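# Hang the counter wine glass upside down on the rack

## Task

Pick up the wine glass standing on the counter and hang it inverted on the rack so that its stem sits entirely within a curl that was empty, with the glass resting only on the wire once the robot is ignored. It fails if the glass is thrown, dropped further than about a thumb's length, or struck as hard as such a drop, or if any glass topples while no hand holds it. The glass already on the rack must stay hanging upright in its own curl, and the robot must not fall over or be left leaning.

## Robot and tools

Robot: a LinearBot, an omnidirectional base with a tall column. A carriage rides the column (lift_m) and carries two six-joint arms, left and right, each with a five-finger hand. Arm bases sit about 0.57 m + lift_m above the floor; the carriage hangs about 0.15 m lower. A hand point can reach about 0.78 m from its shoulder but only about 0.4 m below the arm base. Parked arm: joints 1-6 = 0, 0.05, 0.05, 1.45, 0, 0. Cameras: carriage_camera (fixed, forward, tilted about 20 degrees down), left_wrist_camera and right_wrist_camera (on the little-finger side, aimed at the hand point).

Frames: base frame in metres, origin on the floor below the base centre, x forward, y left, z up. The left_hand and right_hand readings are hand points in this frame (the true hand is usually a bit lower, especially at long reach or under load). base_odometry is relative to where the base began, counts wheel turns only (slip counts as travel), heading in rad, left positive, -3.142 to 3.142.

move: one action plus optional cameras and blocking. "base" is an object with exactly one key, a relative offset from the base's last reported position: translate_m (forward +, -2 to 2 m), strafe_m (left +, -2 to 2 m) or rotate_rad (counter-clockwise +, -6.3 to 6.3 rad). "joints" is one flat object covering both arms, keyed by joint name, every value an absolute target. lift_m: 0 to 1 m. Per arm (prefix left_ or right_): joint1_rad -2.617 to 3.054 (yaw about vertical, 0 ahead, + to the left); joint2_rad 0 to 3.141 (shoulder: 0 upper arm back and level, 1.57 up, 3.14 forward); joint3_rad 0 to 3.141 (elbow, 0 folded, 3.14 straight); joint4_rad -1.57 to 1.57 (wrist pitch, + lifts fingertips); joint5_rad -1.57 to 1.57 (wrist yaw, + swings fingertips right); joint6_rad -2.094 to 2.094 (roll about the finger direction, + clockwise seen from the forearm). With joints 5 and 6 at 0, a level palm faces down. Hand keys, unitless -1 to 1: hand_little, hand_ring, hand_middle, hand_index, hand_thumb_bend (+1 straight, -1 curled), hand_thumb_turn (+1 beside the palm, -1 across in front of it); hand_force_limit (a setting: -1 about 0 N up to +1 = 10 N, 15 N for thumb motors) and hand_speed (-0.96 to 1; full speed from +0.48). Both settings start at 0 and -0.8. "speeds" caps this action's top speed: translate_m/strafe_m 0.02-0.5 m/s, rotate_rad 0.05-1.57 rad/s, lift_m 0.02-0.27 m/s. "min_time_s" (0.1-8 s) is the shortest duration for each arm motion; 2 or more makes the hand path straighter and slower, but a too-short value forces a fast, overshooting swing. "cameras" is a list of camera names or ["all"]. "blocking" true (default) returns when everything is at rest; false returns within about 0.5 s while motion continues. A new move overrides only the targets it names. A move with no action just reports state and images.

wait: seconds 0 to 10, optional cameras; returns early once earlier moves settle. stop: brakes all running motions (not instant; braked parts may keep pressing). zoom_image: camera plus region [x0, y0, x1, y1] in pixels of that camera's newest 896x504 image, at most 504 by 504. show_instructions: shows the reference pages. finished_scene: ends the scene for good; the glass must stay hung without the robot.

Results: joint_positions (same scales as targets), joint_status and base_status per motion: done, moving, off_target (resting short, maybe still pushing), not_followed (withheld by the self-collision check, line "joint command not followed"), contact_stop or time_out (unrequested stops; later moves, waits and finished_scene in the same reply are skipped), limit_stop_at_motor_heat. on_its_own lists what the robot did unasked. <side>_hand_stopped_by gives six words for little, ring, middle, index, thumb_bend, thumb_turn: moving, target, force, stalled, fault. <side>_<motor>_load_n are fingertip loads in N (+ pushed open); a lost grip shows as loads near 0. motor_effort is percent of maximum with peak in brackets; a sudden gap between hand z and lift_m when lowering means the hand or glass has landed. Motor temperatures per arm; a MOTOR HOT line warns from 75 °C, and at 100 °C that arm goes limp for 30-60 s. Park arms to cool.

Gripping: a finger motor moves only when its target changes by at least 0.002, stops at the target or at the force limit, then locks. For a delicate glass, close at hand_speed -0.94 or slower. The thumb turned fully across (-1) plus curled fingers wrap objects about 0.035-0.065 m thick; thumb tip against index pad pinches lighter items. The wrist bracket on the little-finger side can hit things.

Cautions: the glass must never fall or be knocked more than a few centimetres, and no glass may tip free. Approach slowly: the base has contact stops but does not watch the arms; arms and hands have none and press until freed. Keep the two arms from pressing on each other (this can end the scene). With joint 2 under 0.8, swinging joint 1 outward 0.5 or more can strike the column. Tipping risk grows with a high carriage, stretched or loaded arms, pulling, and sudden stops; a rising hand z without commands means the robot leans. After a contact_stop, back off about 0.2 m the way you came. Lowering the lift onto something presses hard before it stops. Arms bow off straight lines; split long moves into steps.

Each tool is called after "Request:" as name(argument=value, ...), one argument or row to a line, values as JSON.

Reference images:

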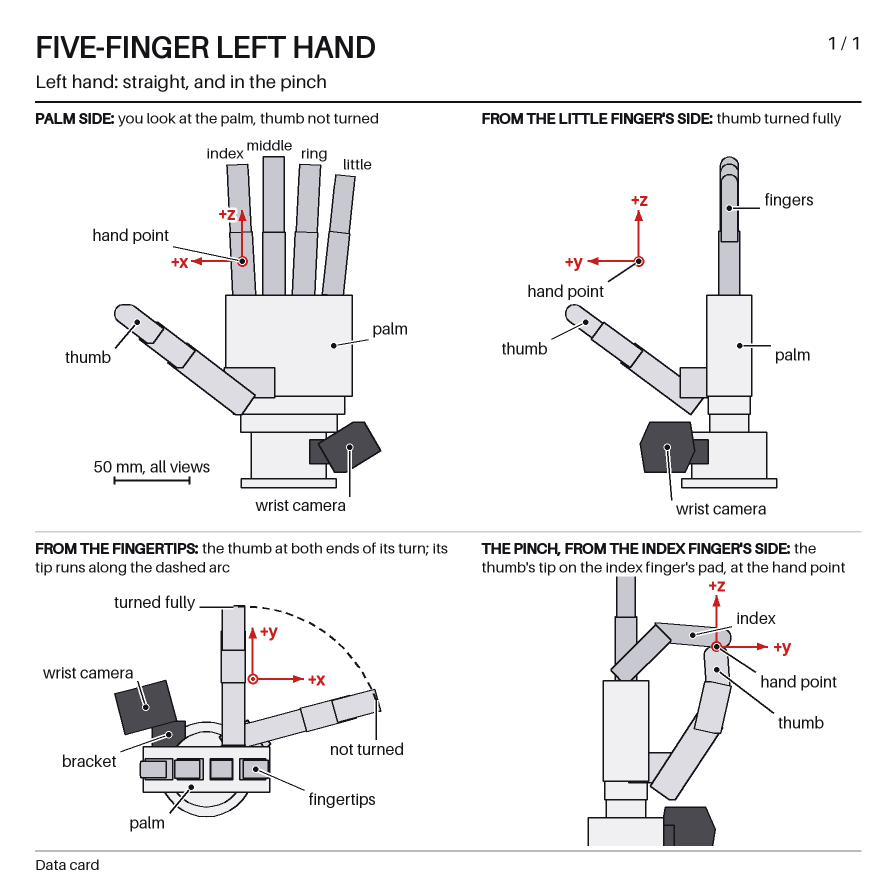

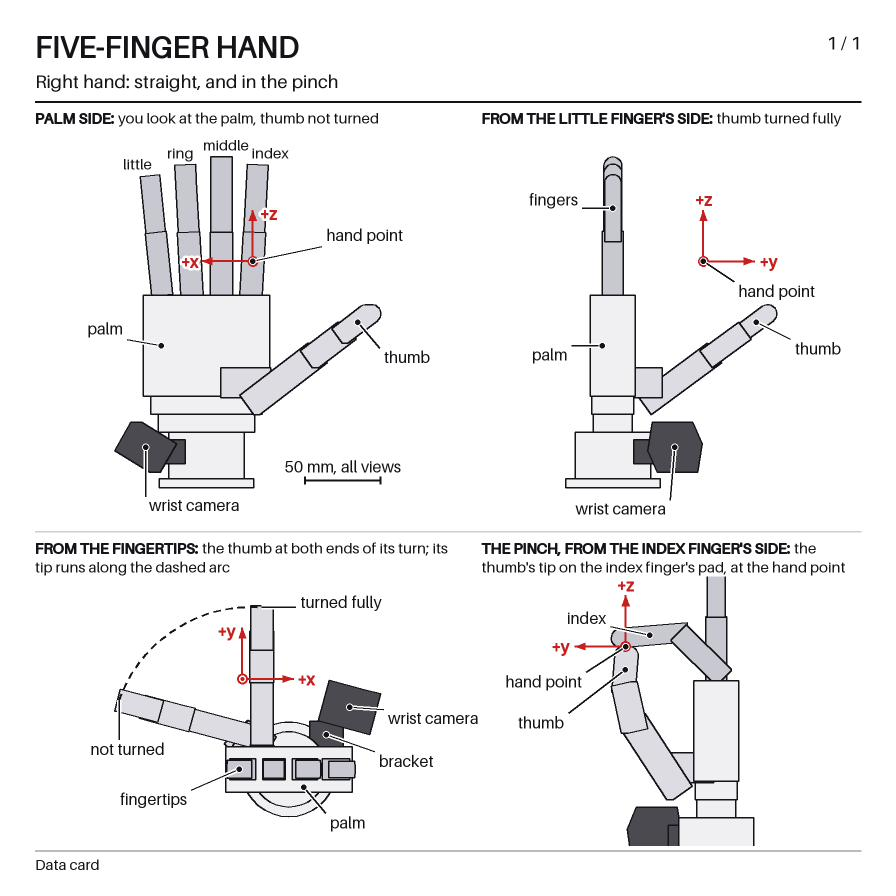

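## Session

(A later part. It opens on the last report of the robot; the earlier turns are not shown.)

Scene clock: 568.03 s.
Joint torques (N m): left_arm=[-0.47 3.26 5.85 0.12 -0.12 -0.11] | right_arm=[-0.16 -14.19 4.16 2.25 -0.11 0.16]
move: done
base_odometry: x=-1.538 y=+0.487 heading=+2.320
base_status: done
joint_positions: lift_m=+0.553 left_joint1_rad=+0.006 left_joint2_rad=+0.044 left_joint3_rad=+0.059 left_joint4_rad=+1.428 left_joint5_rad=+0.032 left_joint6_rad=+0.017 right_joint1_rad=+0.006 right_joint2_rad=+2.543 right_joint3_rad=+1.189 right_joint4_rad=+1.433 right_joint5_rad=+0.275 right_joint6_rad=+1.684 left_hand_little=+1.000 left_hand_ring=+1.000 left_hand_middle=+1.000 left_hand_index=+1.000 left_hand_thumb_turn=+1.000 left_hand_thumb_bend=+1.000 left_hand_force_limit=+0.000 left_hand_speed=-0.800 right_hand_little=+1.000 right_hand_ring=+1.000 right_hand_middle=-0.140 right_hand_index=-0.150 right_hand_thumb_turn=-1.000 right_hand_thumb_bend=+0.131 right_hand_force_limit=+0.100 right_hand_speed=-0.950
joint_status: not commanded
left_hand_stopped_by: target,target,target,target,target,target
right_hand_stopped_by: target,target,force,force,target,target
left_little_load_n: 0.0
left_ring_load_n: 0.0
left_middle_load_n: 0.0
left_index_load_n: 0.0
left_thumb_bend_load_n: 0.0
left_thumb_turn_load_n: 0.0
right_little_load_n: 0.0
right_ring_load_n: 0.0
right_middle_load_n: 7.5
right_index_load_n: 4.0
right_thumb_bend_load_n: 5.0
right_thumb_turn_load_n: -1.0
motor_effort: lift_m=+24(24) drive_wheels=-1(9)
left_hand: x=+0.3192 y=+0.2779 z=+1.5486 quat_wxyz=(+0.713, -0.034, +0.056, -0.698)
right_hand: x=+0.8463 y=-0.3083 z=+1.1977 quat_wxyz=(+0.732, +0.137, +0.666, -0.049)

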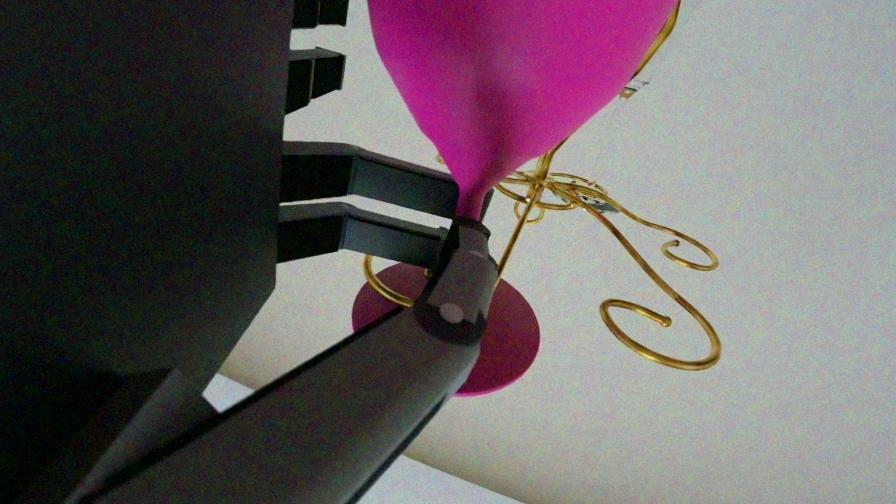

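Request:
move(
  joints={"lift_m": 0.556},
  speeds={"lift_m": 0.02},
  cameras=["right_wrist_camera", "carriage_camera"],
)

Request:
zoom_image(
  camera="right_wrist_camera",
  region=[330, 170, 580, 400],
)

Request:
zoom_image(
  camera="carriage_camera",
  region=[500, 260, 580, 320],
)

Scene clock: 569.20 s.
Joint torques (N m): left_arm=[-0.47 3.32 5.87 0.14 -0.14 -0.08] | right_arm=[-0.13 -14.15 4.07 2.25 -0.17 0.15]
move: done
base_odometry: x=-1.538 y=+0.487 heading=+2.320
base_status: not commanded
joint_positions: lift_m=+0.556 left_joint1_rad=+0.006 left_joint2_rad=+0.044 left_joint3_rad=+0.059 left_joint4_rad=+1.428 left_joint5_rad=+0.032 left_joint6_rad=+0.017 right_joint1_rad=+0.006 right_joint2_rad=+2.543 right_joint3_rad=+1.189 right_joint4_rad=+1.431 right_joint5_rad=+0.275 right_joint6_rad=+1.684 left_hand_little=+1.000 left_hand_ring=+1.000 left_hand_middle=+1.000 left_hand_index=+1.000 left_hand_thumb_turn=+1.000 left_hand_thumb_bend=+1.000 left_hand_force_limit=+0.000 left_hand_speed=-0.800 right_hand_little=+1.000 right_hand_ring=+1.000 right_hand_middle=-0.140 right_hand_index=-0.150 right_hand_thumb_turn=-1.000 right_hand_thumb_bend=+0.131 right_hand_force_limit=+0.100 right_hand_speed=-0.950
joint_status: all done
left_hand_stopped_by: target,target,target,target,target,target
right_hand_stopped_by: target,target,force,force,target,target
left_little_load_n: 0.0
left_ring_load_n: 0.0
left_middle_load_n: 0.0
left_index_load_n: 0.0
left_thumb_bend_load_n: 0.0
left_thumb_turn_load_n: 0.0
right_little_load_n: 0.0
right_ring_load_n: 0.0
right_middle_load_n: 8.0
right_index_load_n: 3.0
right_thumb_bend_load_n: 5.0
right_thumb_turn_load_n: -1.5
motor_effort: lift_m=+24(26) drive_wheels=+1(2)
left_hand: x=+0.3192 y=+0.2779 z=+1.5511 quat_wxyz=(+0.713, -0.034, +0.056, -0.698)
right_hand: x=+0.8464 y=-0.3083 z=+1.1995 quat_wxyz=(+0.731, +0.137, +0.667, -0.050)
pictures: carriage_camera, right_wrist_camera

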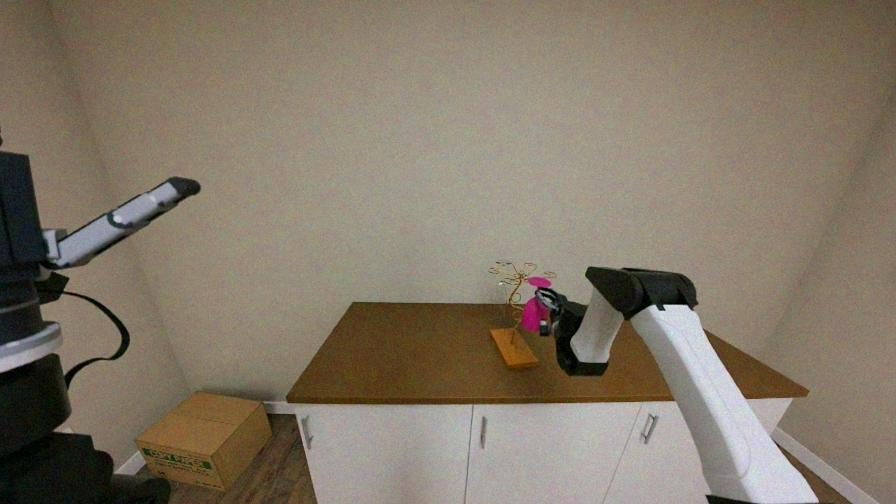

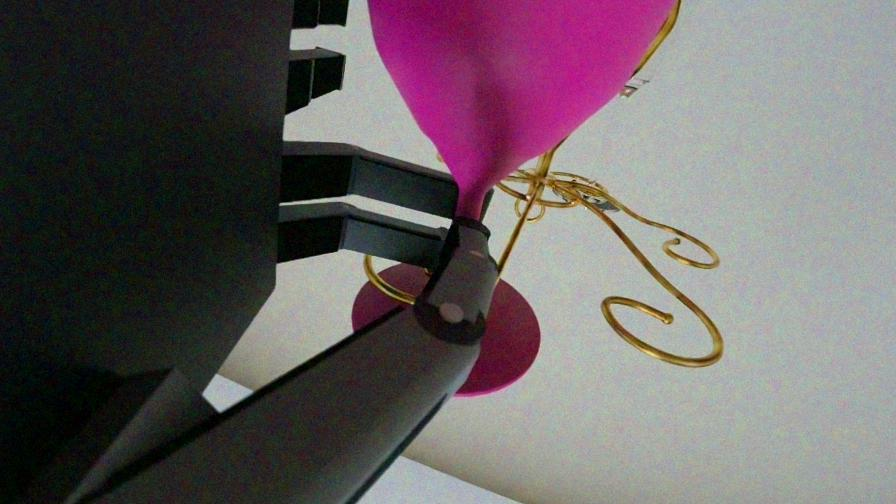

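Scaled by 2.016 from the camera's image (finer frame: 1280x720).

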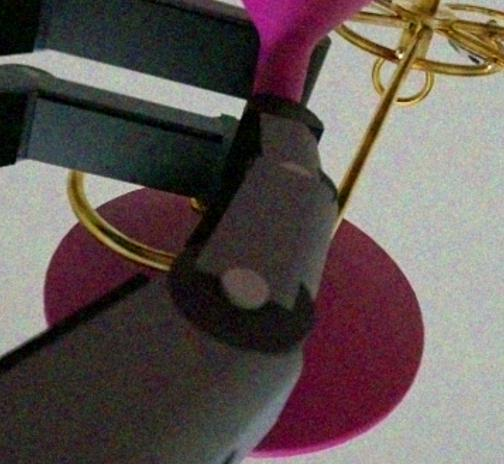

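Scaled by 6.300 from the camera's image (finer frame: 1280x720).

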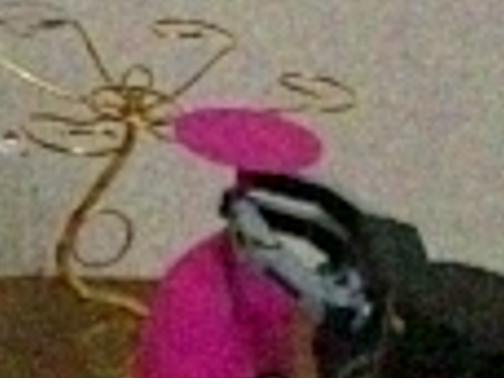

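Request:
move(
  base={"strafe_m": -0.006},
  speeds={"strafe_m": 0.03},
  cameras=["right_wrist_camera"],
)

Request:
zoom_image(
  camera="right_wrist_camera",
  region=[330, 170, 580, 400],
)

Scene clock: 570.47 s.
Joint torques (N m): left_arm=[-0.5 3.32 5.68 0.11 -0.15 -0.07] | right_arm=[-0.1 -14.15 4.18 2.27 -0.13 0.14]
move: done
base_odometry: x=-1.534 y=+0.491 heading=+2.320
base_status: done
joint_positions: lift_m=+0.556 left_joint1_rad=+0.006 left_joint2_rad=+0.044 left_joint3_rad=+0.059 left_joint4_rad=+1.428 left_joint5_rad=+0.032 left_joint6_rad=+0.017 right_joint1_rad=+0.004 right_joint2_rad=+2.543 right_joint3_rad=+1.189 right_joint4_rad=+1.430 right_joint5_rad=+0.274 right_joint6_rad=+1.684 left_hand_little=+1.000 left_hand_ring=+1.000 left_hand_middle=+1.000 left_hand_index=+1.000 left_hand_thumb_turn=+1.000 left_hand_thumb_bend=+1.000 left_hand_force_limit=+0.000 left_hand_speed=-0.800 right_hand_little=+1.000 right_hand_ring=+1.000 right_hand_middle=-0.140 right_hand_index=-0.150 right_hand_thumb_turn=-1.000 right_hand_thumb_bend=+0.131 right_hand_force_limit=+0.100 right_hand_speed=-0.950
joint_status: not commanded
left_hand_stopped_by: target,target,target,target,target,target
right_hand_stopped_by: target,target,force,force,target,target
left_little_load_n: 0.0
left_ring_load_n: 0.0
left_middle_load_n: 0.0
left_index_load_n: 0.0
left_thumb_bend_load_n: 0.0
left_thumb_turn_load_n: 0.0
right_little_load_n: 0.0
right_ring_load_n: 0.0
right_middle_load_n: 8.0
right_index_load_n: 3.5
right_thumb_bend_load_n: 4.5
right_thumb_turn_load_n: -1.5
motor_effort: lift_m=+24(24) drive_wheels=+3(3)
left_hand: x=+0.3192 y=+0.2779 z=+1.5511 quat_wxyz=(+0.713, -0.034, +0.056, -0.698)
right_hand: x=+0.8465 y=-0.3089 z=+1.1992 quat_wxyz=(+0.731, +0.137, +0.667, -0.050)

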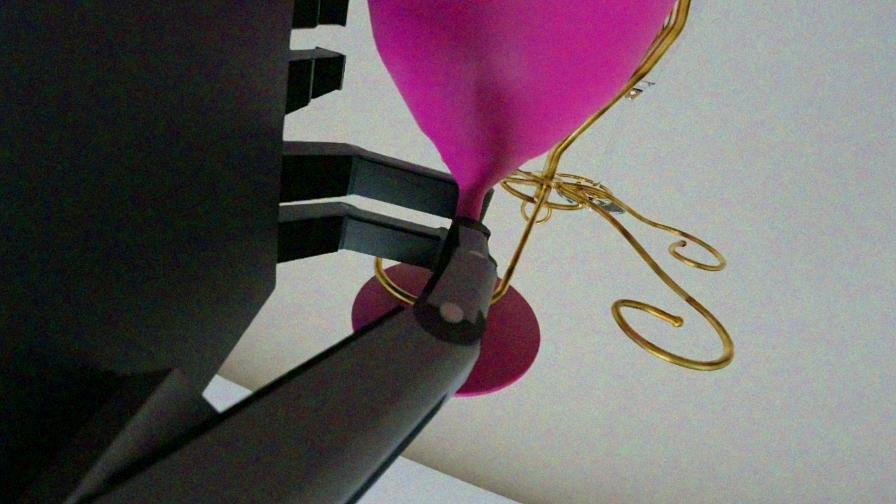

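Scaled by 2.016 from the camera's image (finer frame: 1280x720).

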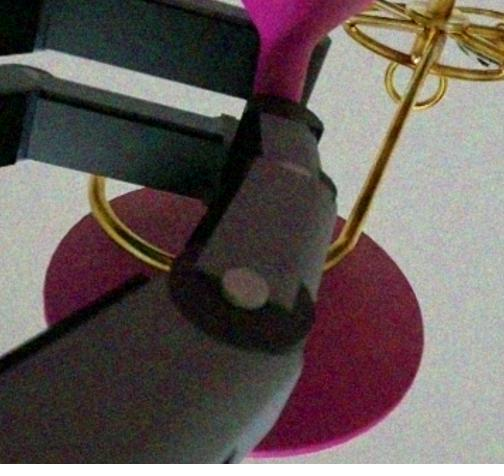

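Request:
move(
  base={"strafe_m": -0.003},
  speeds={"strafe_m": 0.03},
  cameras=["right_wrist_camera"],
)

Request:
zoom_image(
  camera="right_wrist_camera",
  region=[350, 200, 530, 380],
)

Scene clock: 573.30 s.
Joint torques (N m): left_arm=[-0.43 3.45 5.85 0.09 -0.17 -0.07] | right_arm=[0.02 -14.39 3.95 2.28 -0.1 0.14]
move: done
base_odometry: x=-1.532 y=+0.493 heading=+2.320
base_status: done
joint_positions: lift_m=+0.556 left_joint1_rad=+0.006 left_joint2_rad=+0.044 left_joint3_rad=+0.059 left_joint4_rad=+1.428 left_joint5_rad=+0.032 left_joint6_rad=+0.017 right_joint1_rad=+0.005 right_joint2_rad=+2.543 right_joint3_rad=+1.189 right_joint4_rad=+1.428 right_joint5_rad=+0.273 right_joint6_rad=+1.684 left_hand_little=+1.000 left_hand_ring=+1.000 left_hand_middle=+1.000 left_hand_index=+1.000 left_hand_thumb_turn=+1.000 left_hand_thumb_bend=+1.000 left_hand_force_limit=+0.000 left_hand_speed=-0.800 right_hand_little=+1.000 right_hand_ring=+1.000 right_hand_middle=-0.140 right_hand_index=-0.150 right_hand_thumb_turn=-1.000 right_hand_thumb_bend=+0.131 right_hand_force_limit=+0.100 right_hand_speed=-0.950
joint_status: not commanded
left_hand_stopped_by: target,target,target,target,target,target
right_hand_stopped_by: target,target,force,force,target,target
left_little_load_n: 0.0
left_ring_load_n: 0.0
left_middle_load_n: 0.0
left_index_load_n: 0.0
left_thumb_bend_load_n: 0.0
left_thumb_turn_load_n: 0.0
right_little_load_n: -0.5
right_ring_load_n: 0.0
right_middle_load_n: 8.0
right_index_load_n: 3.5
right_thumb_bend_load_n: 4.5
right_thumb_turn_load_n: -1.5
motor_effort: lift_m=+23(24) drive_wheels=+2(5)
left_hand: x=+0.3192 y=+0.2778 z=+1.5510 quat_wxyz=(+0.713, -0.033, +0.057, -0.698)
right_hand: x=+0.8465 y=-0.3085 z=+1.1988 quat_wxyz=(+0.730, +0.136, +0.668, -0.050)

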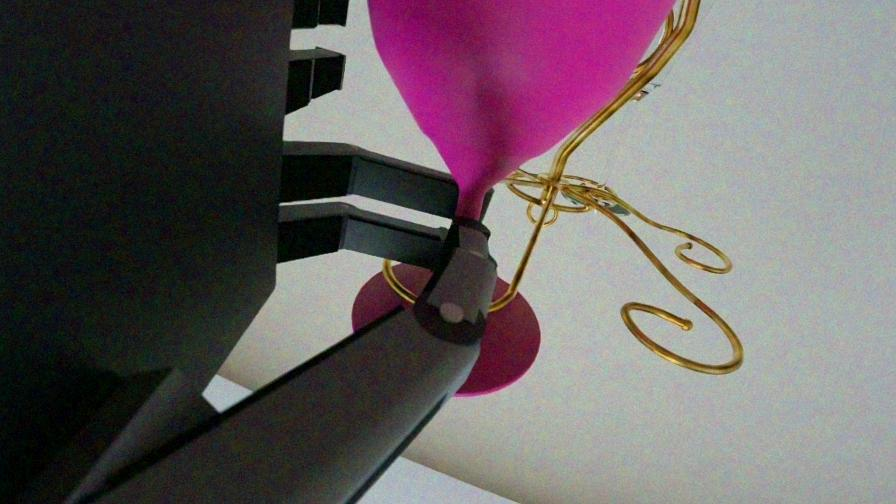

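Scaled by 2.800 from the camera's image (finer frame: 1280x720).

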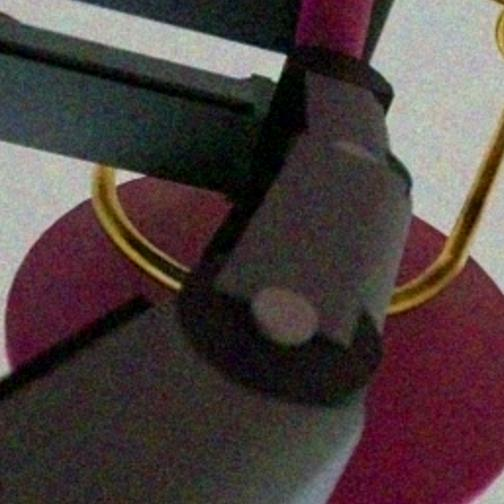

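Request:
move(
  base={"strafe_m": -0.005},
  speeds={"strafe_m": 0.03},
  cameras=["right_wrist_camera"],
)

Request:
zoom_image(
  camera="right_wrist_camera",
  region=[350, 200, 530, 380],
)

Scene clock: 576.00 s.
Joint torques (N m): left_arm=[-0.38 3.28 5.75 0.1 -0.16 -0.09] | right_arm=[0.08 -14.26 4.07 2.27 -0.11 0.15]
move: done
base_odometry: x=-1.528 y=+0.497 heading=+2.320
base_status: done
joint_positions: lift_m=+0.556 left_joint1_rad=+0.006 left_joint2_rad=+0.044 left_joint3_rad=+0.059 left_joint4_rad=+1.428 left_joint5_rad=+0.033 left_joint6_rad=+0.017 right_joint1_rad=+0.004 right_joint2_rad=+2.543 right_joint3_rad=+1.189 right_joint4_rad=+1.428 right_joint5_rad=+0.273 right_joint6_rad=+1.684 left_hand_little=+1.000 left_hand_ring=+1.000 left_hand_middle=+1.000 left_hand_index=+1.000 left_hand_thumb_turn=+1.000 left_hand_thumb_bend=+1.000 left_hand_force_limit=+0.000 left_hand_speed=-0.800 right_hand_little=+1.000 right_hand_ring=+1.000 right_hand_middle=-0.140 right_hand_index=-0.150 right_hand_thumb_turn=-1.000 right_hand_thumb_bend=+0.131 right_hand_force_limit=+0.100 right_hand_speed=-0.950
joint_status: not commanded
left_hand_stopped_by: target,target,target,target,target,target
right_hand_stopped_by: target,target,force,force,target,target
left_little_load_n: 0.0
left_ring_load_n: 0.0
left_middle_load_n: 0.0
left_index_load_n: 0.0
left_thumb_bend_load_n: 0.0
left_thumb_turn_load_n: 0.0
right_little_load_n: 0.0
right_ring_load_n: 0.0
right_middle_load_n: 8.0
right_index_load_n: 3.5
right_thumb_bend_load_n: 5.0
right_thumb_turn_load_n: -1.5
motor_effort: lift_m=+24(24) drive_wheels=+1(5)
left_hand: x=+0.3192 y=+0.2777 z=+1.5510 quat_wxyz=(+0.713, -0.033, +0.057, -0.698)
right_hand: x=+0.8465 y=-0.3091 z=+1.1988 quat_wxyz=(+0.730, +0.136, +0.668, -0.050)

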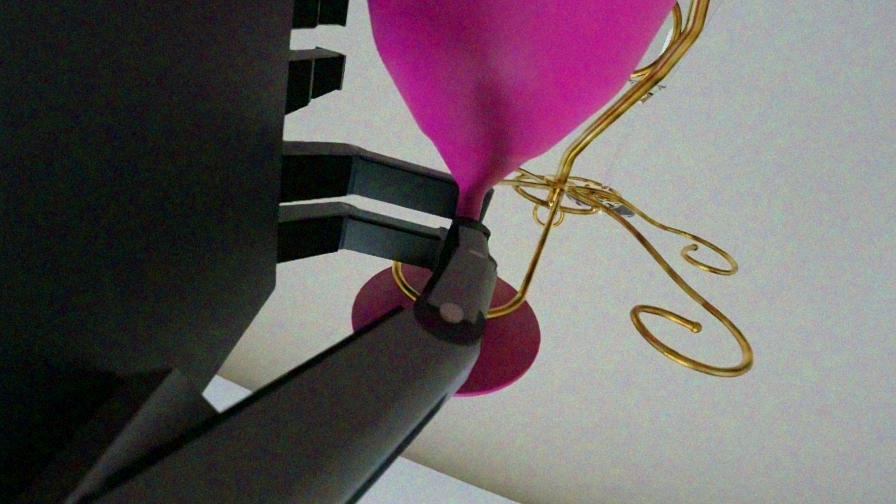

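Scaled by 2.800 from the camera's image (finer frame: 1280x720).

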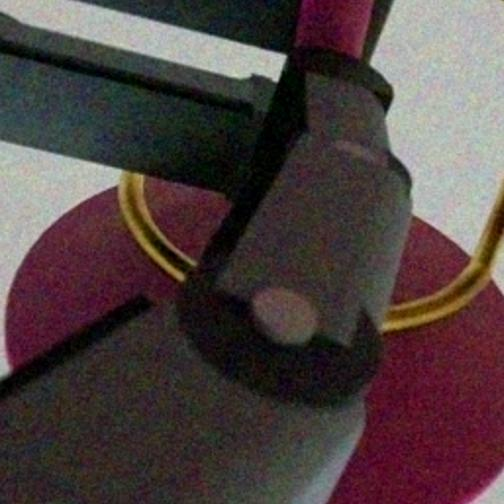

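Request:
move(
  base={"strafe_m": -0.004},
  speeds={"strafe_m": 0.03},
  cameras=[],
)

Request:
move(
  base={"translate_m": 0.007},
  speeds={"translate_m": 0.03},
  cameras=["right_wrist_camera"],
)

Request:
zoom_image(
  camera="right_wrist_camera",
  region=[350, 200, 530, 380],
)

Scene clock: 577.77 s.
Joint torques (N m): left_arm=[-0.39 3.36 5.72 0.13 -0.2 -0.07] | right_arm=[-0.03 -14.27 3.9 2.28 -0.08 0.15]
move: done
base_odometry: x=-1.525 y=+0.499 heading=+2.320
base_status: done
joint_positions: lift_m=+0.556 left_joint1_rad=+0.006 left_joint2_rad=+0.044 left_joint3_rad=+0.059 left_joint4_rad=+1.428 left_joint5_rad=+0.034 left_joint6_rad=+0.017 right_joint1_rad=+0.004 right_joint2_rad=+2.543 right_joint3_rad=+1.189 right_joint4_rad=+1.428 right_joint5_rad=+0.272 right_joint6_rad=+1.684 left_hand_little=+1.000 left_hand_ring=+1.000 left_hand_middle=+1.000 left_hand_index=+1.000 left_hand_thumb_turn=+1.000 left_hand_thumb_bend=+1.000 left_hand_force_limit=+0.000 left_hand_speed=-0.800 right_hand_little=+1.000 right_hand_ring=+1.000 right_hand_middle=-0.140 right_hand_index=-0.150 right_hand_thumb_turn=-1.000 right_hand_thumb_bend=+0.131 right_hand_force_limit=+0.100 right_hand_speed=-0.950
joint_status: not commanded
left_hand_stopped_by: target,target,target,target,target,target
right_hand_stopped_by: target,target,force,force,target,target
left_little_load_n: 0.0
left_ring_load_n: 0.0
left_middle_load_n: 0.0
left_index_load_n: 0.0
left_thumb_bend_load_n: 0.0
left_thumb_turn_load_n: 0.0
right_little_load_n: 0.0
right_ring_load_n: 0.0
right_middle_load_n: 8.0
right_index_load_n: 3.0
right_thumb_bend_load_n: 4.5
right_thumb_turn_load_n: -1.0
motor_effort: lift_m=+24(24) drive_wheels=+0(4)
left_hand: x=+0.3192 y=+0.2775 z=+1.5510 quat_wxyz=(+0.713, -0.033, +0.057, -0.698)
right_hand: x=+0.8466 y=-0.3086 z=+1.1987 quat_wxyz=(+0.730, +0.136, +0.668, -0.049)

Scene clock: 578.43 s.
Joint torques (N m): left_arm=[-0.62 3.29 5.71 0.11 -0.16 -0.08] | right_arm=[0.13 -14.3 3.99 2.28 -0.14 0.15]
move: done
base_odometry: x=-1.530 y=+0.504 heading=+2.320
base_status: done
joint_positions: lift_m=+0.556 left_joint1_rad=+0.006 left_joint2_rad=+0.044 left_joint3_rad=+0.059 left_joint4_rad=+1.428 left_joint5_rad=+0.034 left_joint6_rad=+0.017 right_joint1_rad=+0.004 right_joint2_rad=+2.543 right_joint3_rad=+1.189 right_joint4_rad=+1.428 right_joint5_rad=+0.272 right_joint6_rad=+1.684 left_hand_little=+1.000 left_hand_ring=+1.000 left_hand_middle=+1.000 left_hand_index=+1.000 left_hand_thumb_turn=+1.000 left_hand_thumb_bend=+1.000 left_hand_force_limit=+0.000 left_hand_speed=-0.800 right_hand_little=+1.000 right_hand_ring=+1.000 right_hand_middle=-0.140 right_hand_index=-0.150 right_hand_thumb_turn=-1.000 right_hand_thumb_bend=+0.131 right_hand_force_limit=+0.100 right_hand_speed=-0.950
joint_status: not commanded
left_hand_stopped_by: target,target,target,target,target,target
right_hand_stopped_by: target,target,force,force,target,target
left_little_load_n: 0.0
left_ring_load_n: 0.0
left_middle_load_n: 0.0
left_index_load_n: 0.0
left_thumb_bend_load_n: 0.0
left_thumb_turn_load_n: 0.0
right_little_load_n: 0.0
right_ring_load_n: 0.0
right_middle_load_n: 8.0
right_index_load_n: 3.5
right_thumb_bend_load_n: 4.5
right_thumb_turn_load_n: -1.5
motor_effort: lift_m=+24(24) drive_wheels=+0(5)
left_hand: x=+0.3192 y=+0.2775 z=+1.5510 quat_wxyz=(+0.713, -0.033, +0.057, -0.698)
right_hand: x=+0.8465 y=-0.3086 z=+1.1988 quat_wxyz=(+0.730, +0.136, +0.668, -0.049)

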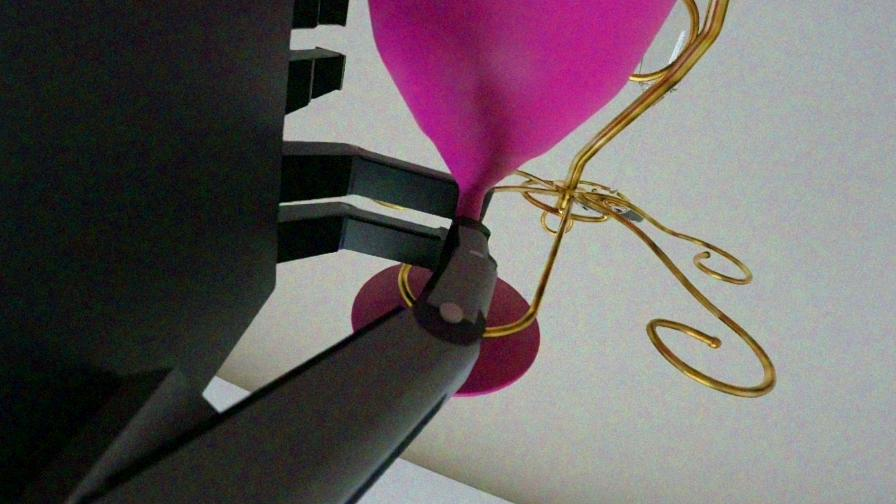

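Scaled by 2.800 from the camera's image (finer frame: 1280x720).

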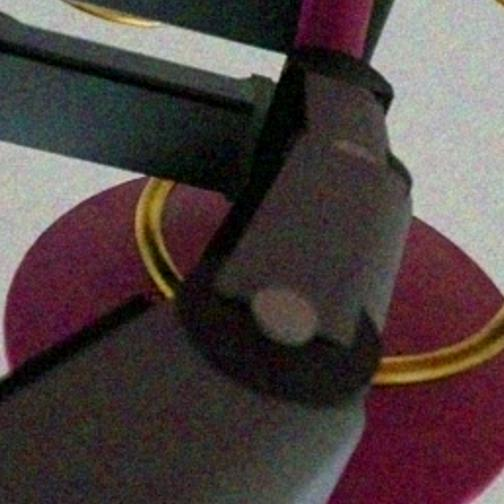

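Request:
move(
  base={"strafe_m": -0.004},
  speeds={"strafe_m": 0.03},
  cameras=[],
)

Request:
move(
  base={"translate_m": 0.0075},
  speeds={"translate_m": 0.03},
  cameras=["right_wrist_camera", "carriage_camera"],
)

Request:
zoom_image(
  camera="right_wrist_camera",
  region=[350, 200, 550, 400],
)

Request:
zoom_image(
  camera="carriage_camera",
  region=[490, 250, 590, 340],
)

Scene clock: 579.40 s.
Joint torques (N m): left_arm=[-0.58 3.45 5.86 0.12 -0.17 -0.09] | right_arm=[-0.1 -14.24 4 2.29 -0.13 0.14]
move: done
base_odometry: x=-1.527 y=+0.507 heading=+2.320
base_status: done
joint_positions: lift_m=+0.556 left_joint1_rad=+0.006 left_joint2_rad=+0.044 left_joint3_rad=+0.059 left_joint4_rad=+1.428 left_joint5_rad=+0.034 left_joint6_rad=+0.017 right_joint1_rad=+0.004 right_joint2_rad=+2.543 right_joint3_rad=+1.189 right_joint4_rad=+1.427 right_joint5_rad=+0.272 right_joint6_rad=+1.684 left_hand_little=+1.000 left_hand_ring=+1.000 left_hand_middle=+1.000 left_hand_index=+1.000 left_hand_thumb_turn=+1.000 left_hand_thumb_bend=+1.000 left_hand_force_limit=+0.000 left_hand_speed=-0.800 right_hand_little=+1.000 right_hand_ring=+1.000 right_hand_middle=-0.140 right_hand_index=-0.150 right_hand_thumb_turn=-1.000 right_hand_thumb_bend=+0.131 right_hand_force_limit=+0.100 right_hand_speed=-0.950
joint_status: not commanded
left_hand_stopped_by: target,target,target,target,target,target
right_hand_stopped_by: target,target,force,force,target,target
left_little_load_n: -0.5
left_ring_load_n: 0.0
left_middle_load_n: 0.0
left_index_load_n: 0.0
left_thumb_bend_load_n: 0.0
left_thumb_turn_load_n: 0.0
right_little_load_n: 0.0
right_ring_load_n: 0.0
right_middle_load_n: 8.0
right_index_load_n: 3.5
right_thumb_bend_load_n: 4.5
right_thumb_turn_load_n: -1.5
motor_effort: lift_m=+24(24) drive_wheels=+2(6)
left_hand: x=+0.3192 y=+0.2774 z=+1.5509 quat_wxyz=(+0.713, -0.033, +0.057, -0.698)
right_hand: x=+0.8466 y=-0.3085 z=+1.1986 quat_wxyz=(+0.730, +0.136, +0.668, -0.049)

Scene clock: 580.10 s.
Joint torques (N m): left_arm=[-0.5 3.4 5.91 0.09 -0.18 -0.09] | right_arm=[-0.05 -14.06 4.29 2.31 -0.11 0.15]
move: done
base_odometry: x=-1.532 y=+0.512 heading=+2.320
base_status: done
joint_positions: lift_m=+0.556 left_joint1_rad=+0.006 left_joint2_rad=+0.044 left_joint3_rad=+0.059 left_joint4_rad=+1.427 left_joint5_rad=+0.034 left_joint6_rad=+0.017 right_joint1_rad=+0.004 right_joint2_rad=+2.543 right_joint3_rad=+1.189 right_joint4_rad=+1.425 right_joint5_rad=+0.272 right_joint6_rad=+1.684 left_hand_little=+1.000 left_hand_ring=+1.000 left_hand_middle=+1.000 left_hand_index=+1.000 left_hand_thumb_turn=+1.000 left_hand_thumb_bend=+1.000 left_hand_force_limit=+0.000 left_hand_speed=-0.800 right_hand_little=+1.000 right_hand_ring=+1.000 right_hand_middle=-0.140 right_hand_index=-0.150 right_hand_thumb_turn=-1.000 right_hand_thumb_bend=+0.131 right_hand_force_limit=+0.100 right_hand_speed=-0.950
joint_status: not commanded
left_hand_stopped_by: target,target,target,target,target,target
right_hand_stopped_by: target,target,force,force,target,target
left_little_load_n: 0.0
left_ring_load_n: 0.0
left_middle_load_n: 0.0
left_index_load_n: 0.0
left_thumb_bend_load_n: 0.0
left_thumb_turn_load_n: 0.0
right_little_load_n: 0.0
right_ring_load_n: 0.0
right_middle_load_n: 8.0
right_index_load_n: 3.5
right_thumb_bend_load_n: 4.5
right_thumb_turn_load_n: -1.5
motor_effort: lift_m=+24(24) drive_wheels=-2(6)
left_hand: x=+0.3193 y=+0.2774 z=+1.5509 quat_wxyz=(+0.713, -0.033, +0.058, -0.698)
right_hand: x=+0.8467 y=-0.3085 z=+1.1981 quat_wxyz=(+0.729, +0.136, +0.669, -0.049)
pictures: carriage_camera, right_wrist_camera

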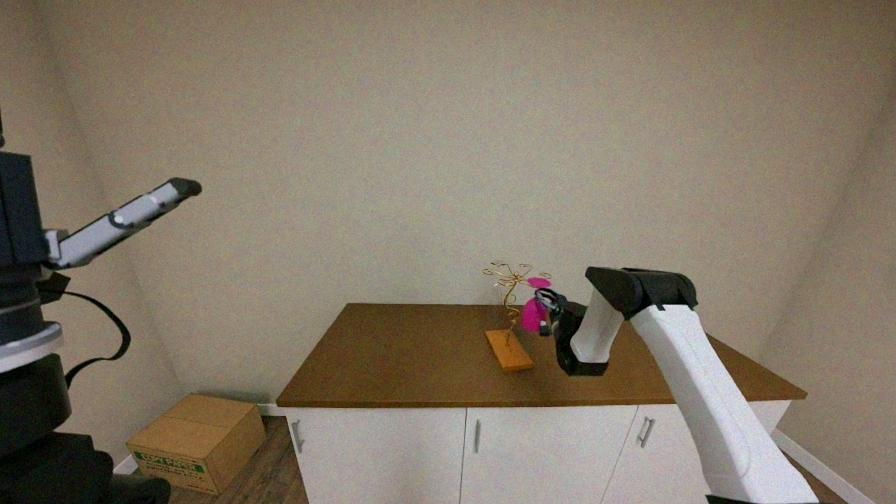

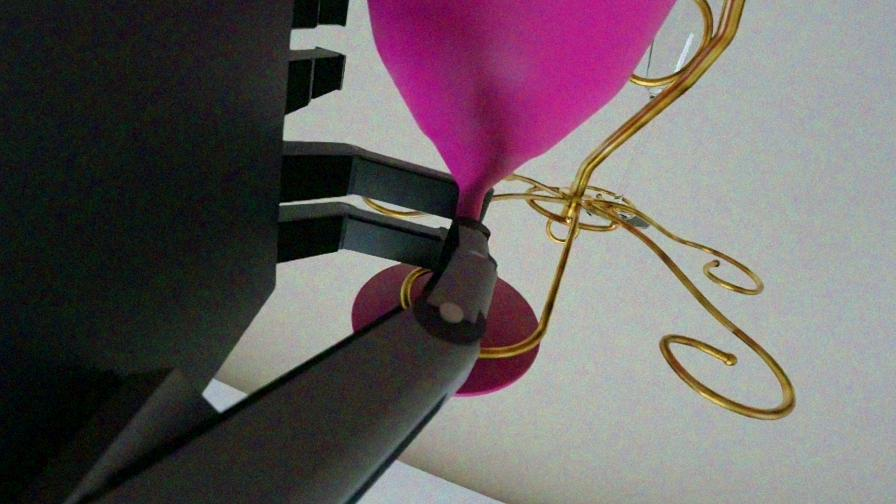

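Scaled by 2.520 from the camera's image (finer frame: 1280x720).

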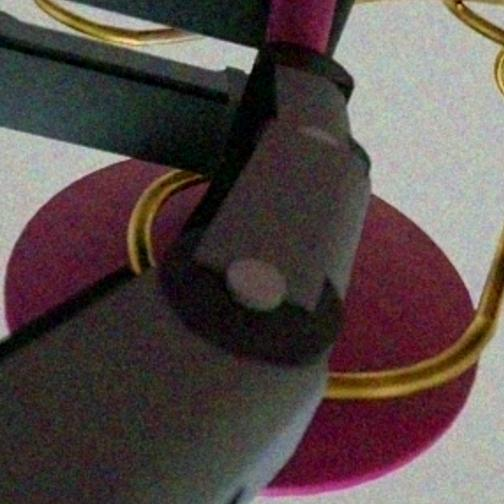

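Scaled by 5.040 from the camera's image (finer frame: 1280x720).

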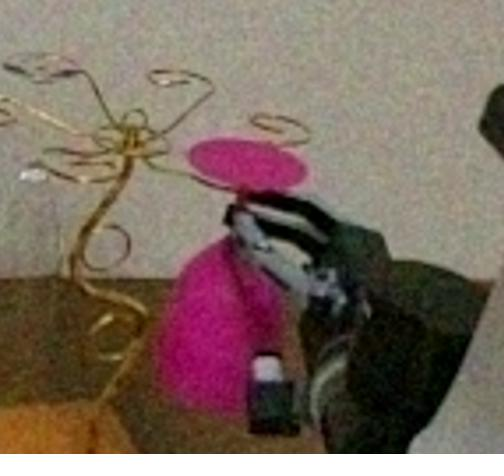

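Request:
move(
  joints={"lift_m": 0.553},
  speeds={"lift_m": 0.02},
  cameras=[],
)

Request:
move(
  joints={"lift_m": 0.5505},
  speeds={"lift_m": 0.02},
  cameras=["right_wrist_camera"],
)

Scene clock: 580.87 s.
Joint torques (N m): left_arm=[-0.5 3.19 5.79 0.14 -0.19 -0.1] | right_arm=[-0.03 -14.26 3.99 2.24 -0.08 0.14]
move: done
base_odometry: x=-1.532 y=+0.512 heading=+2.320
base_status: not commanded
joint_positions: lift_m=+0.553 left_joint1_rad=+0.006 left_joint2_rad=+0.044 left_joint3_rad=+0.059 left_joint4_rad=+1.428 left_joint5_rad=+0.034 left_joint6_rad=+0.017 right_joint1_rad=+0.004 right_joint2_rad=+2.543 right_joint3_rad=+1.189 right_joint4_rad=+1.431 right_joint5_rad=+0.272 right_joint6_rad=+1.685 left_hand_little=+1.000 left_hand_ring=+1.000 left_hand_middle=+1.000 left_hand_index=+1.000 left_hand_thumb_turn=+1.000 left_hand_thumb_bend=+1.000 left_hand_force_limit=+0.000 left_hand_speed=-0.800 right_hand_little=+1.000 right_hand_ring=+1.000 right_hand_middle=-0.140 right_hand_index=-0.150 right_hand_thumb_turn=-1.000 right_hand_thumb_bend=+0.131 right_hand_force_limit=+0.100 right_hand_speed=-0.950
joint_status: all done
left_hand_stopped_by: target,target,target,target,target,target
right_hand_stopped_by: target,target,force,force,target,target
left_little_load_n: 0.0
left_ring_load_n: 0.0
left_middle_load_n: 0.0
left_index_load_n: 0.0
left_thumb_bend_load_n: 0.0
left_thumb_turn_load_n: 0.0
right_little_load_n: 0.0
right_ring_load_n: 0.0
right_middle_load_n: 8.0
right_index_load_n: 3.5
right_thumb_bend_load_n: 4.5
right_thumb_turn_load_n: -1.5
motor_effort: lift_m=+21(21) drive_wheels=-1(1)
left_hand: x=+0.3191 y=+0.2774 z=+1.5485 quat_wxyz=(+0.713, -0.033, +0.057, -0.698)
right_hand: x=+0.8464 y=-0.3085 z=+1.1970 quat_wxyz=(+0.731, +0.136, +0.667, -0.049)

Scene clock: 581.27 s.
Joint torques (N m): left_arm=[-0.5 3.28 5.81 0.12 -0.18 -0.08] | right_arm=[-0.03 -14.24 4.12 2.17 -0.1 0.14]
move: done
base_odometry: x=-1.532 y=+0.512 heading=+2.320
base_status: not commanded
joint_positions: lift_m=+0.551 left_joint1_rad=+0.006 left_joint2_rad=+0.044 left_joint3_rad=+0.059 left_joint4_rad=+1.427 left_joint5_rad=+0.034 left_joint6_rad=+0.017 right_joint1_rad=+0.004 right_joint2_rad=+2.543 right_joint3_rad=+1.189 right_joint4_rad=+1.438 right_joint5_rad=+0.272 right_joint6_rad=+1.685 left_hand_little=+1.000 left_hand_ring=+1.000 left_hand_middle=+1.000 left_hand_index=+1.000 left_hand_thumb_turn=+1.000 left_hand_thumb_bend=+1.000 left_hand_force_limit=+0.000 left_hand_speed=-0.800 right_hand_little=+1.000 right_hand_ring=+1.000 right_hand_middle=-0.140 right_hand_index=-0.150 right_hand_thumb_turn=-1.000 right_hand_thumb_bend=+0.131 right_hand_force_limit=+0.100 right_hand_speed=-0.950
joint_status: all done
left_hand_stopped_by: target,target,target,target,target,target
right_hand_stopped_by: target,target,force,force,target,target
left_little_load_n: -0.5
left_ring_load_n: 0.0
left_middle_load_n: 0.0
left_index_load_n: 0.0
left_thumb_bend_load_n: 0.0
left_thumb_turn_load_n: 0.0
right_little_load_n: 0.0
right_ring_load_n: 0.0
right_middle_load_n: 8.0
right_index_load_n: 3.0
right_thumb_bend_load_n: 4.5
right_thumb_turn_load_n: -1.0
motor_effort: lift_m=+20(20) drive_wheels=-2(2)
left_hand: x=+0.3192 y=+0.2774 z=+1.5460 quat_wxyz=(+0.713, -0.033, +0.057, -0.698)
right_hand: x=+0.8459 y=-0.3085 z=+1.1966 quat_wxyz=(+0.734, +0.136, +0.664, -0.048)

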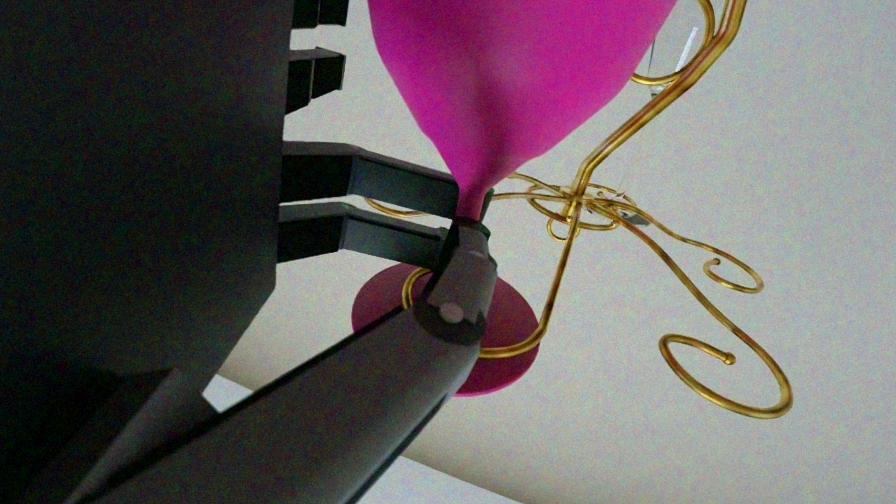

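Request:
move(
  joints={"lift_m": 0.5525},
  speeds={"lift_m": 0.02},
  cameras=[],
)

Request:
move(
  joints={"right_hand_index": -0.1, "right_hand_middle": -0.09},
  cameras=["right_wrist_camera", "carriage_camera"],
)

Request:
zoom_image(
  camera="right_wrist_camera",
  region=[350, 150, 600, 400],
)

Request:
zoom_image(
  camera="carriage_camera",
  region=[490, 250, 590, 340],
)

Scene clock: 582.27 s.
Joint torques (N m): left_arm=[-0.61 3.17 5.89 0.13 -0.16 -0.1] | right_arm=[-0.05 -14.34 4 2.22 -0.14 0.14]
move: done
base_odometry: x=-1.532 y=+0.512 heading=+2.320
base_status: not commanded
joint_positions: lift_m=+0.552 left_joint1_rad=+0.006 left_joint2_rad=+0.044 left_joint3_rad=+0.059 left_joint4_rad=+1.427 left_joint5_rad=+0.034 left_joint6_rad=+0.017 right_joint1_rad=+0.004 right_joint2_rad=+2.543 right_joint3_rad=+1.189 right_joint4_rad=+1.435 right_joint5_rad=+0.272 right_joint6_rad=+1.685 left_hand_little=+1.000 left_hand_ring=+1.000 left_hand_middle=+1.000 left_hand_index=+1.000 left_hand_thumb_turn=+1.000 left_hand_thumb_bend=+1.000 left_hand_force_limit=+0.000 left_hand_speed=-0.800 right_hand_little=+1.000 right_hand_ring=+1.000 right_hand_middle=-0.140 right_hand_index=-0.150 right_hand_thumb_turn=-1.000 right_hand_thumb_bend=+0.131 right_hand_force_limit=+0.100 right_hand_speed=-0.950
joint_status: all done
left_hand_stopped_by: target,target,target,target,target,target
right_hand_stopped_by: target,target,force,force,target,target
left_little_load_n: 0.0
left_ring_load_n: 0.0
left_middle_load_n: 0.0
left_index_load_n: 0.0
left_thumb_bend_load_n: 0.0
left_thumb_turn_load_n: 0.0
right_little_load_n: 0.0
right_ring_load_n: 0.0
right_middle_load_n: 8.0
right_index_load_n: 3.5
right_thumb_bend_load_n: 4.5
right_thumb_turn_load_n: -1.5
motor_effort: lift_m=+24(25) drive_wheels=-1(2)
left_hand: x=+0.3192 y=+0.2774 z=+1.5475 quat_wxyz=(+0.713, -0.033, +0.057, -0.698)
right_hand: x=+0.8461 y=-0.3085 z=+1.1972 quat_wxyz=(+0.733, +0.136, +0.665, -0.049)

Scene clock: 583.10 s.
Joint torques (N m): left_arm=[-0.44 3.34 5.65 0.14 -0.17 -0.11] | right_arm=[-0.03 -14.24 3.95 2.24 -0.11 0.14]
move: done
base_odometry: x=-1.532 y=+0.512 heading=+2.320
base_status: not commanded
joint_positions: lift_m=+0.552 left_joint1_rad=+0.006 left_joint2_rad=+0.044 left_joint3_rad=+0.059 left_joint4_rad=+1.427 left_joint5_rad=+0.034 left_joint6_rad=+0.017 right_joint1_rad=+0.004 right_joint2_rad=+2.543 right_joint3_rad=+1.189 right_joint4_rad=+1.435 right_joint5_rad=+0.272 right_joint6_rad=+1.685 left_hand_little=+1.000 left_hand_ring=+1.000 left_hand_middle=+1.000 left_hand_index=+1.000 left_hand_thumb_turn=+1.000 left_hand_thumb_bend=+1.000 left_hand_force_limit=+0.000 left_hand_speed=-0.800 right_hand_little=+1.000 right_hand_ring=+1.000 right_hand_middle=-0.090 right_hand_index=-0.100 right_hand_thumb_turn=-1.000 right_hand_thumb_bend=+0.130 right_hand_force_limit=+0.100 right_hand_speed=-0.950
joint_status: all done
left_hand_stopped_by: target,target,target,target,target,target
right_hand_stopped_by: target,target,target,target,target,target
left_little_load_n: 0.0
left_ring_load_n: 0.0
left_middle_load_n: 0.0
left_index_load_n: 0.0
left_thumb_bend_load_n: 0.0
left_thumb_turn_load_n: 0.0
right_little_load_n: 0.0
right_ring_load_n: 0.0
right_middle_load_n: 0.0
right_index_load_n: 0.0
right_thumb_bend_load_n: 0.0
right_thumb_turn_load_n: -0.5
motor_effort: lift_m=+24(24) drive_wheels=+0(2)
left_hand: x=+0.3192 y=+0.2774 z=+1.5475 quat_wxyz=(+0.713, -0.033, +0.057, -0.698)
right_hand: x=+0.8461 y=-0.3085 z=+1.1972 quat_wxyz=(+0.733, +0.136, +0.665, -0.049)
pictures: carriage_camera, right_wrist_camera

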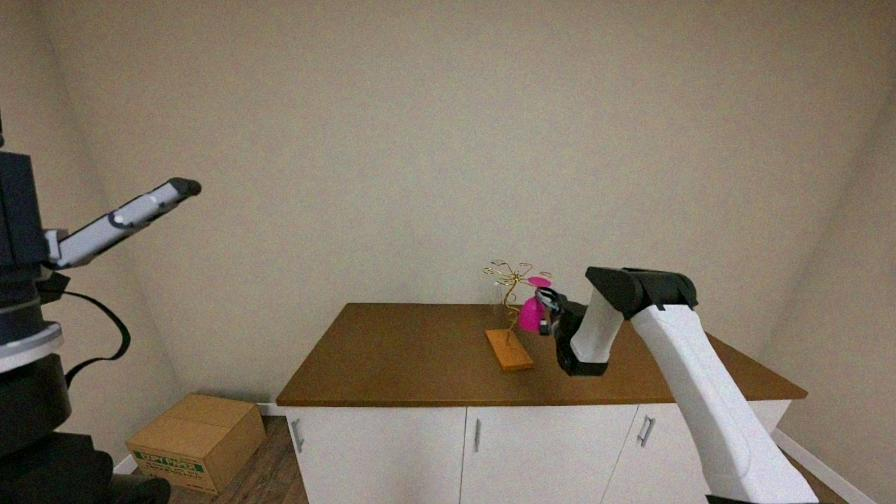

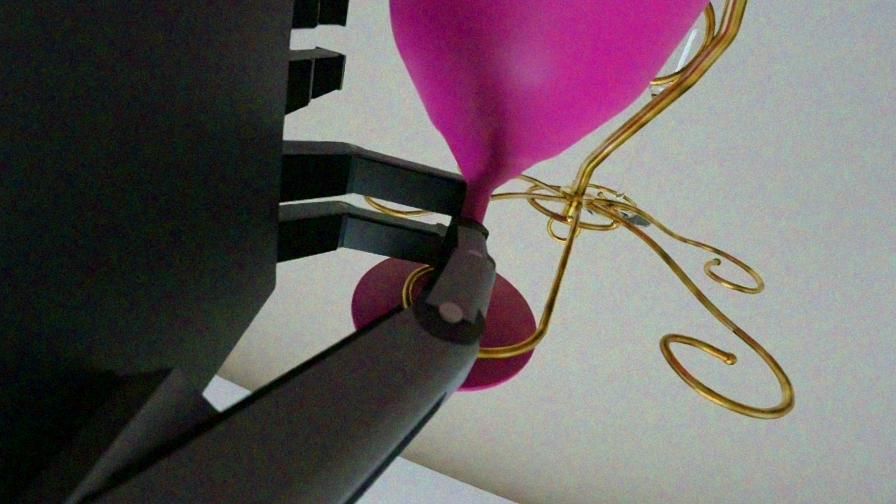

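Scaled by 2.016 from the camera's image (finer frame: 1280x720).

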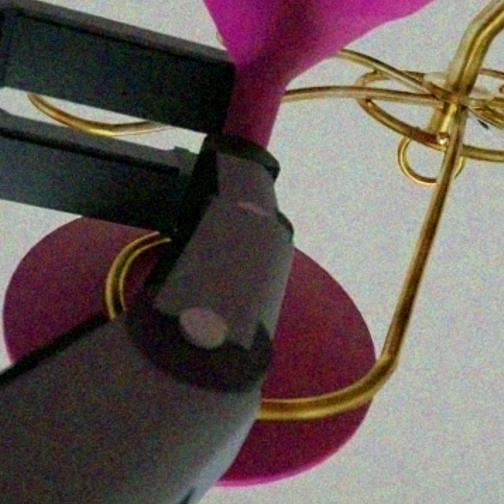

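Scaled by 5.040 from the camera's image (finer frame: 1280x720).

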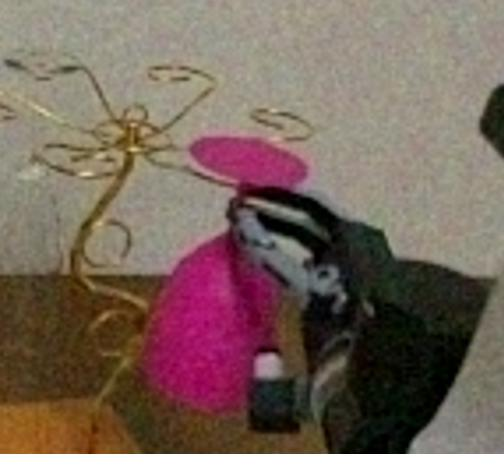

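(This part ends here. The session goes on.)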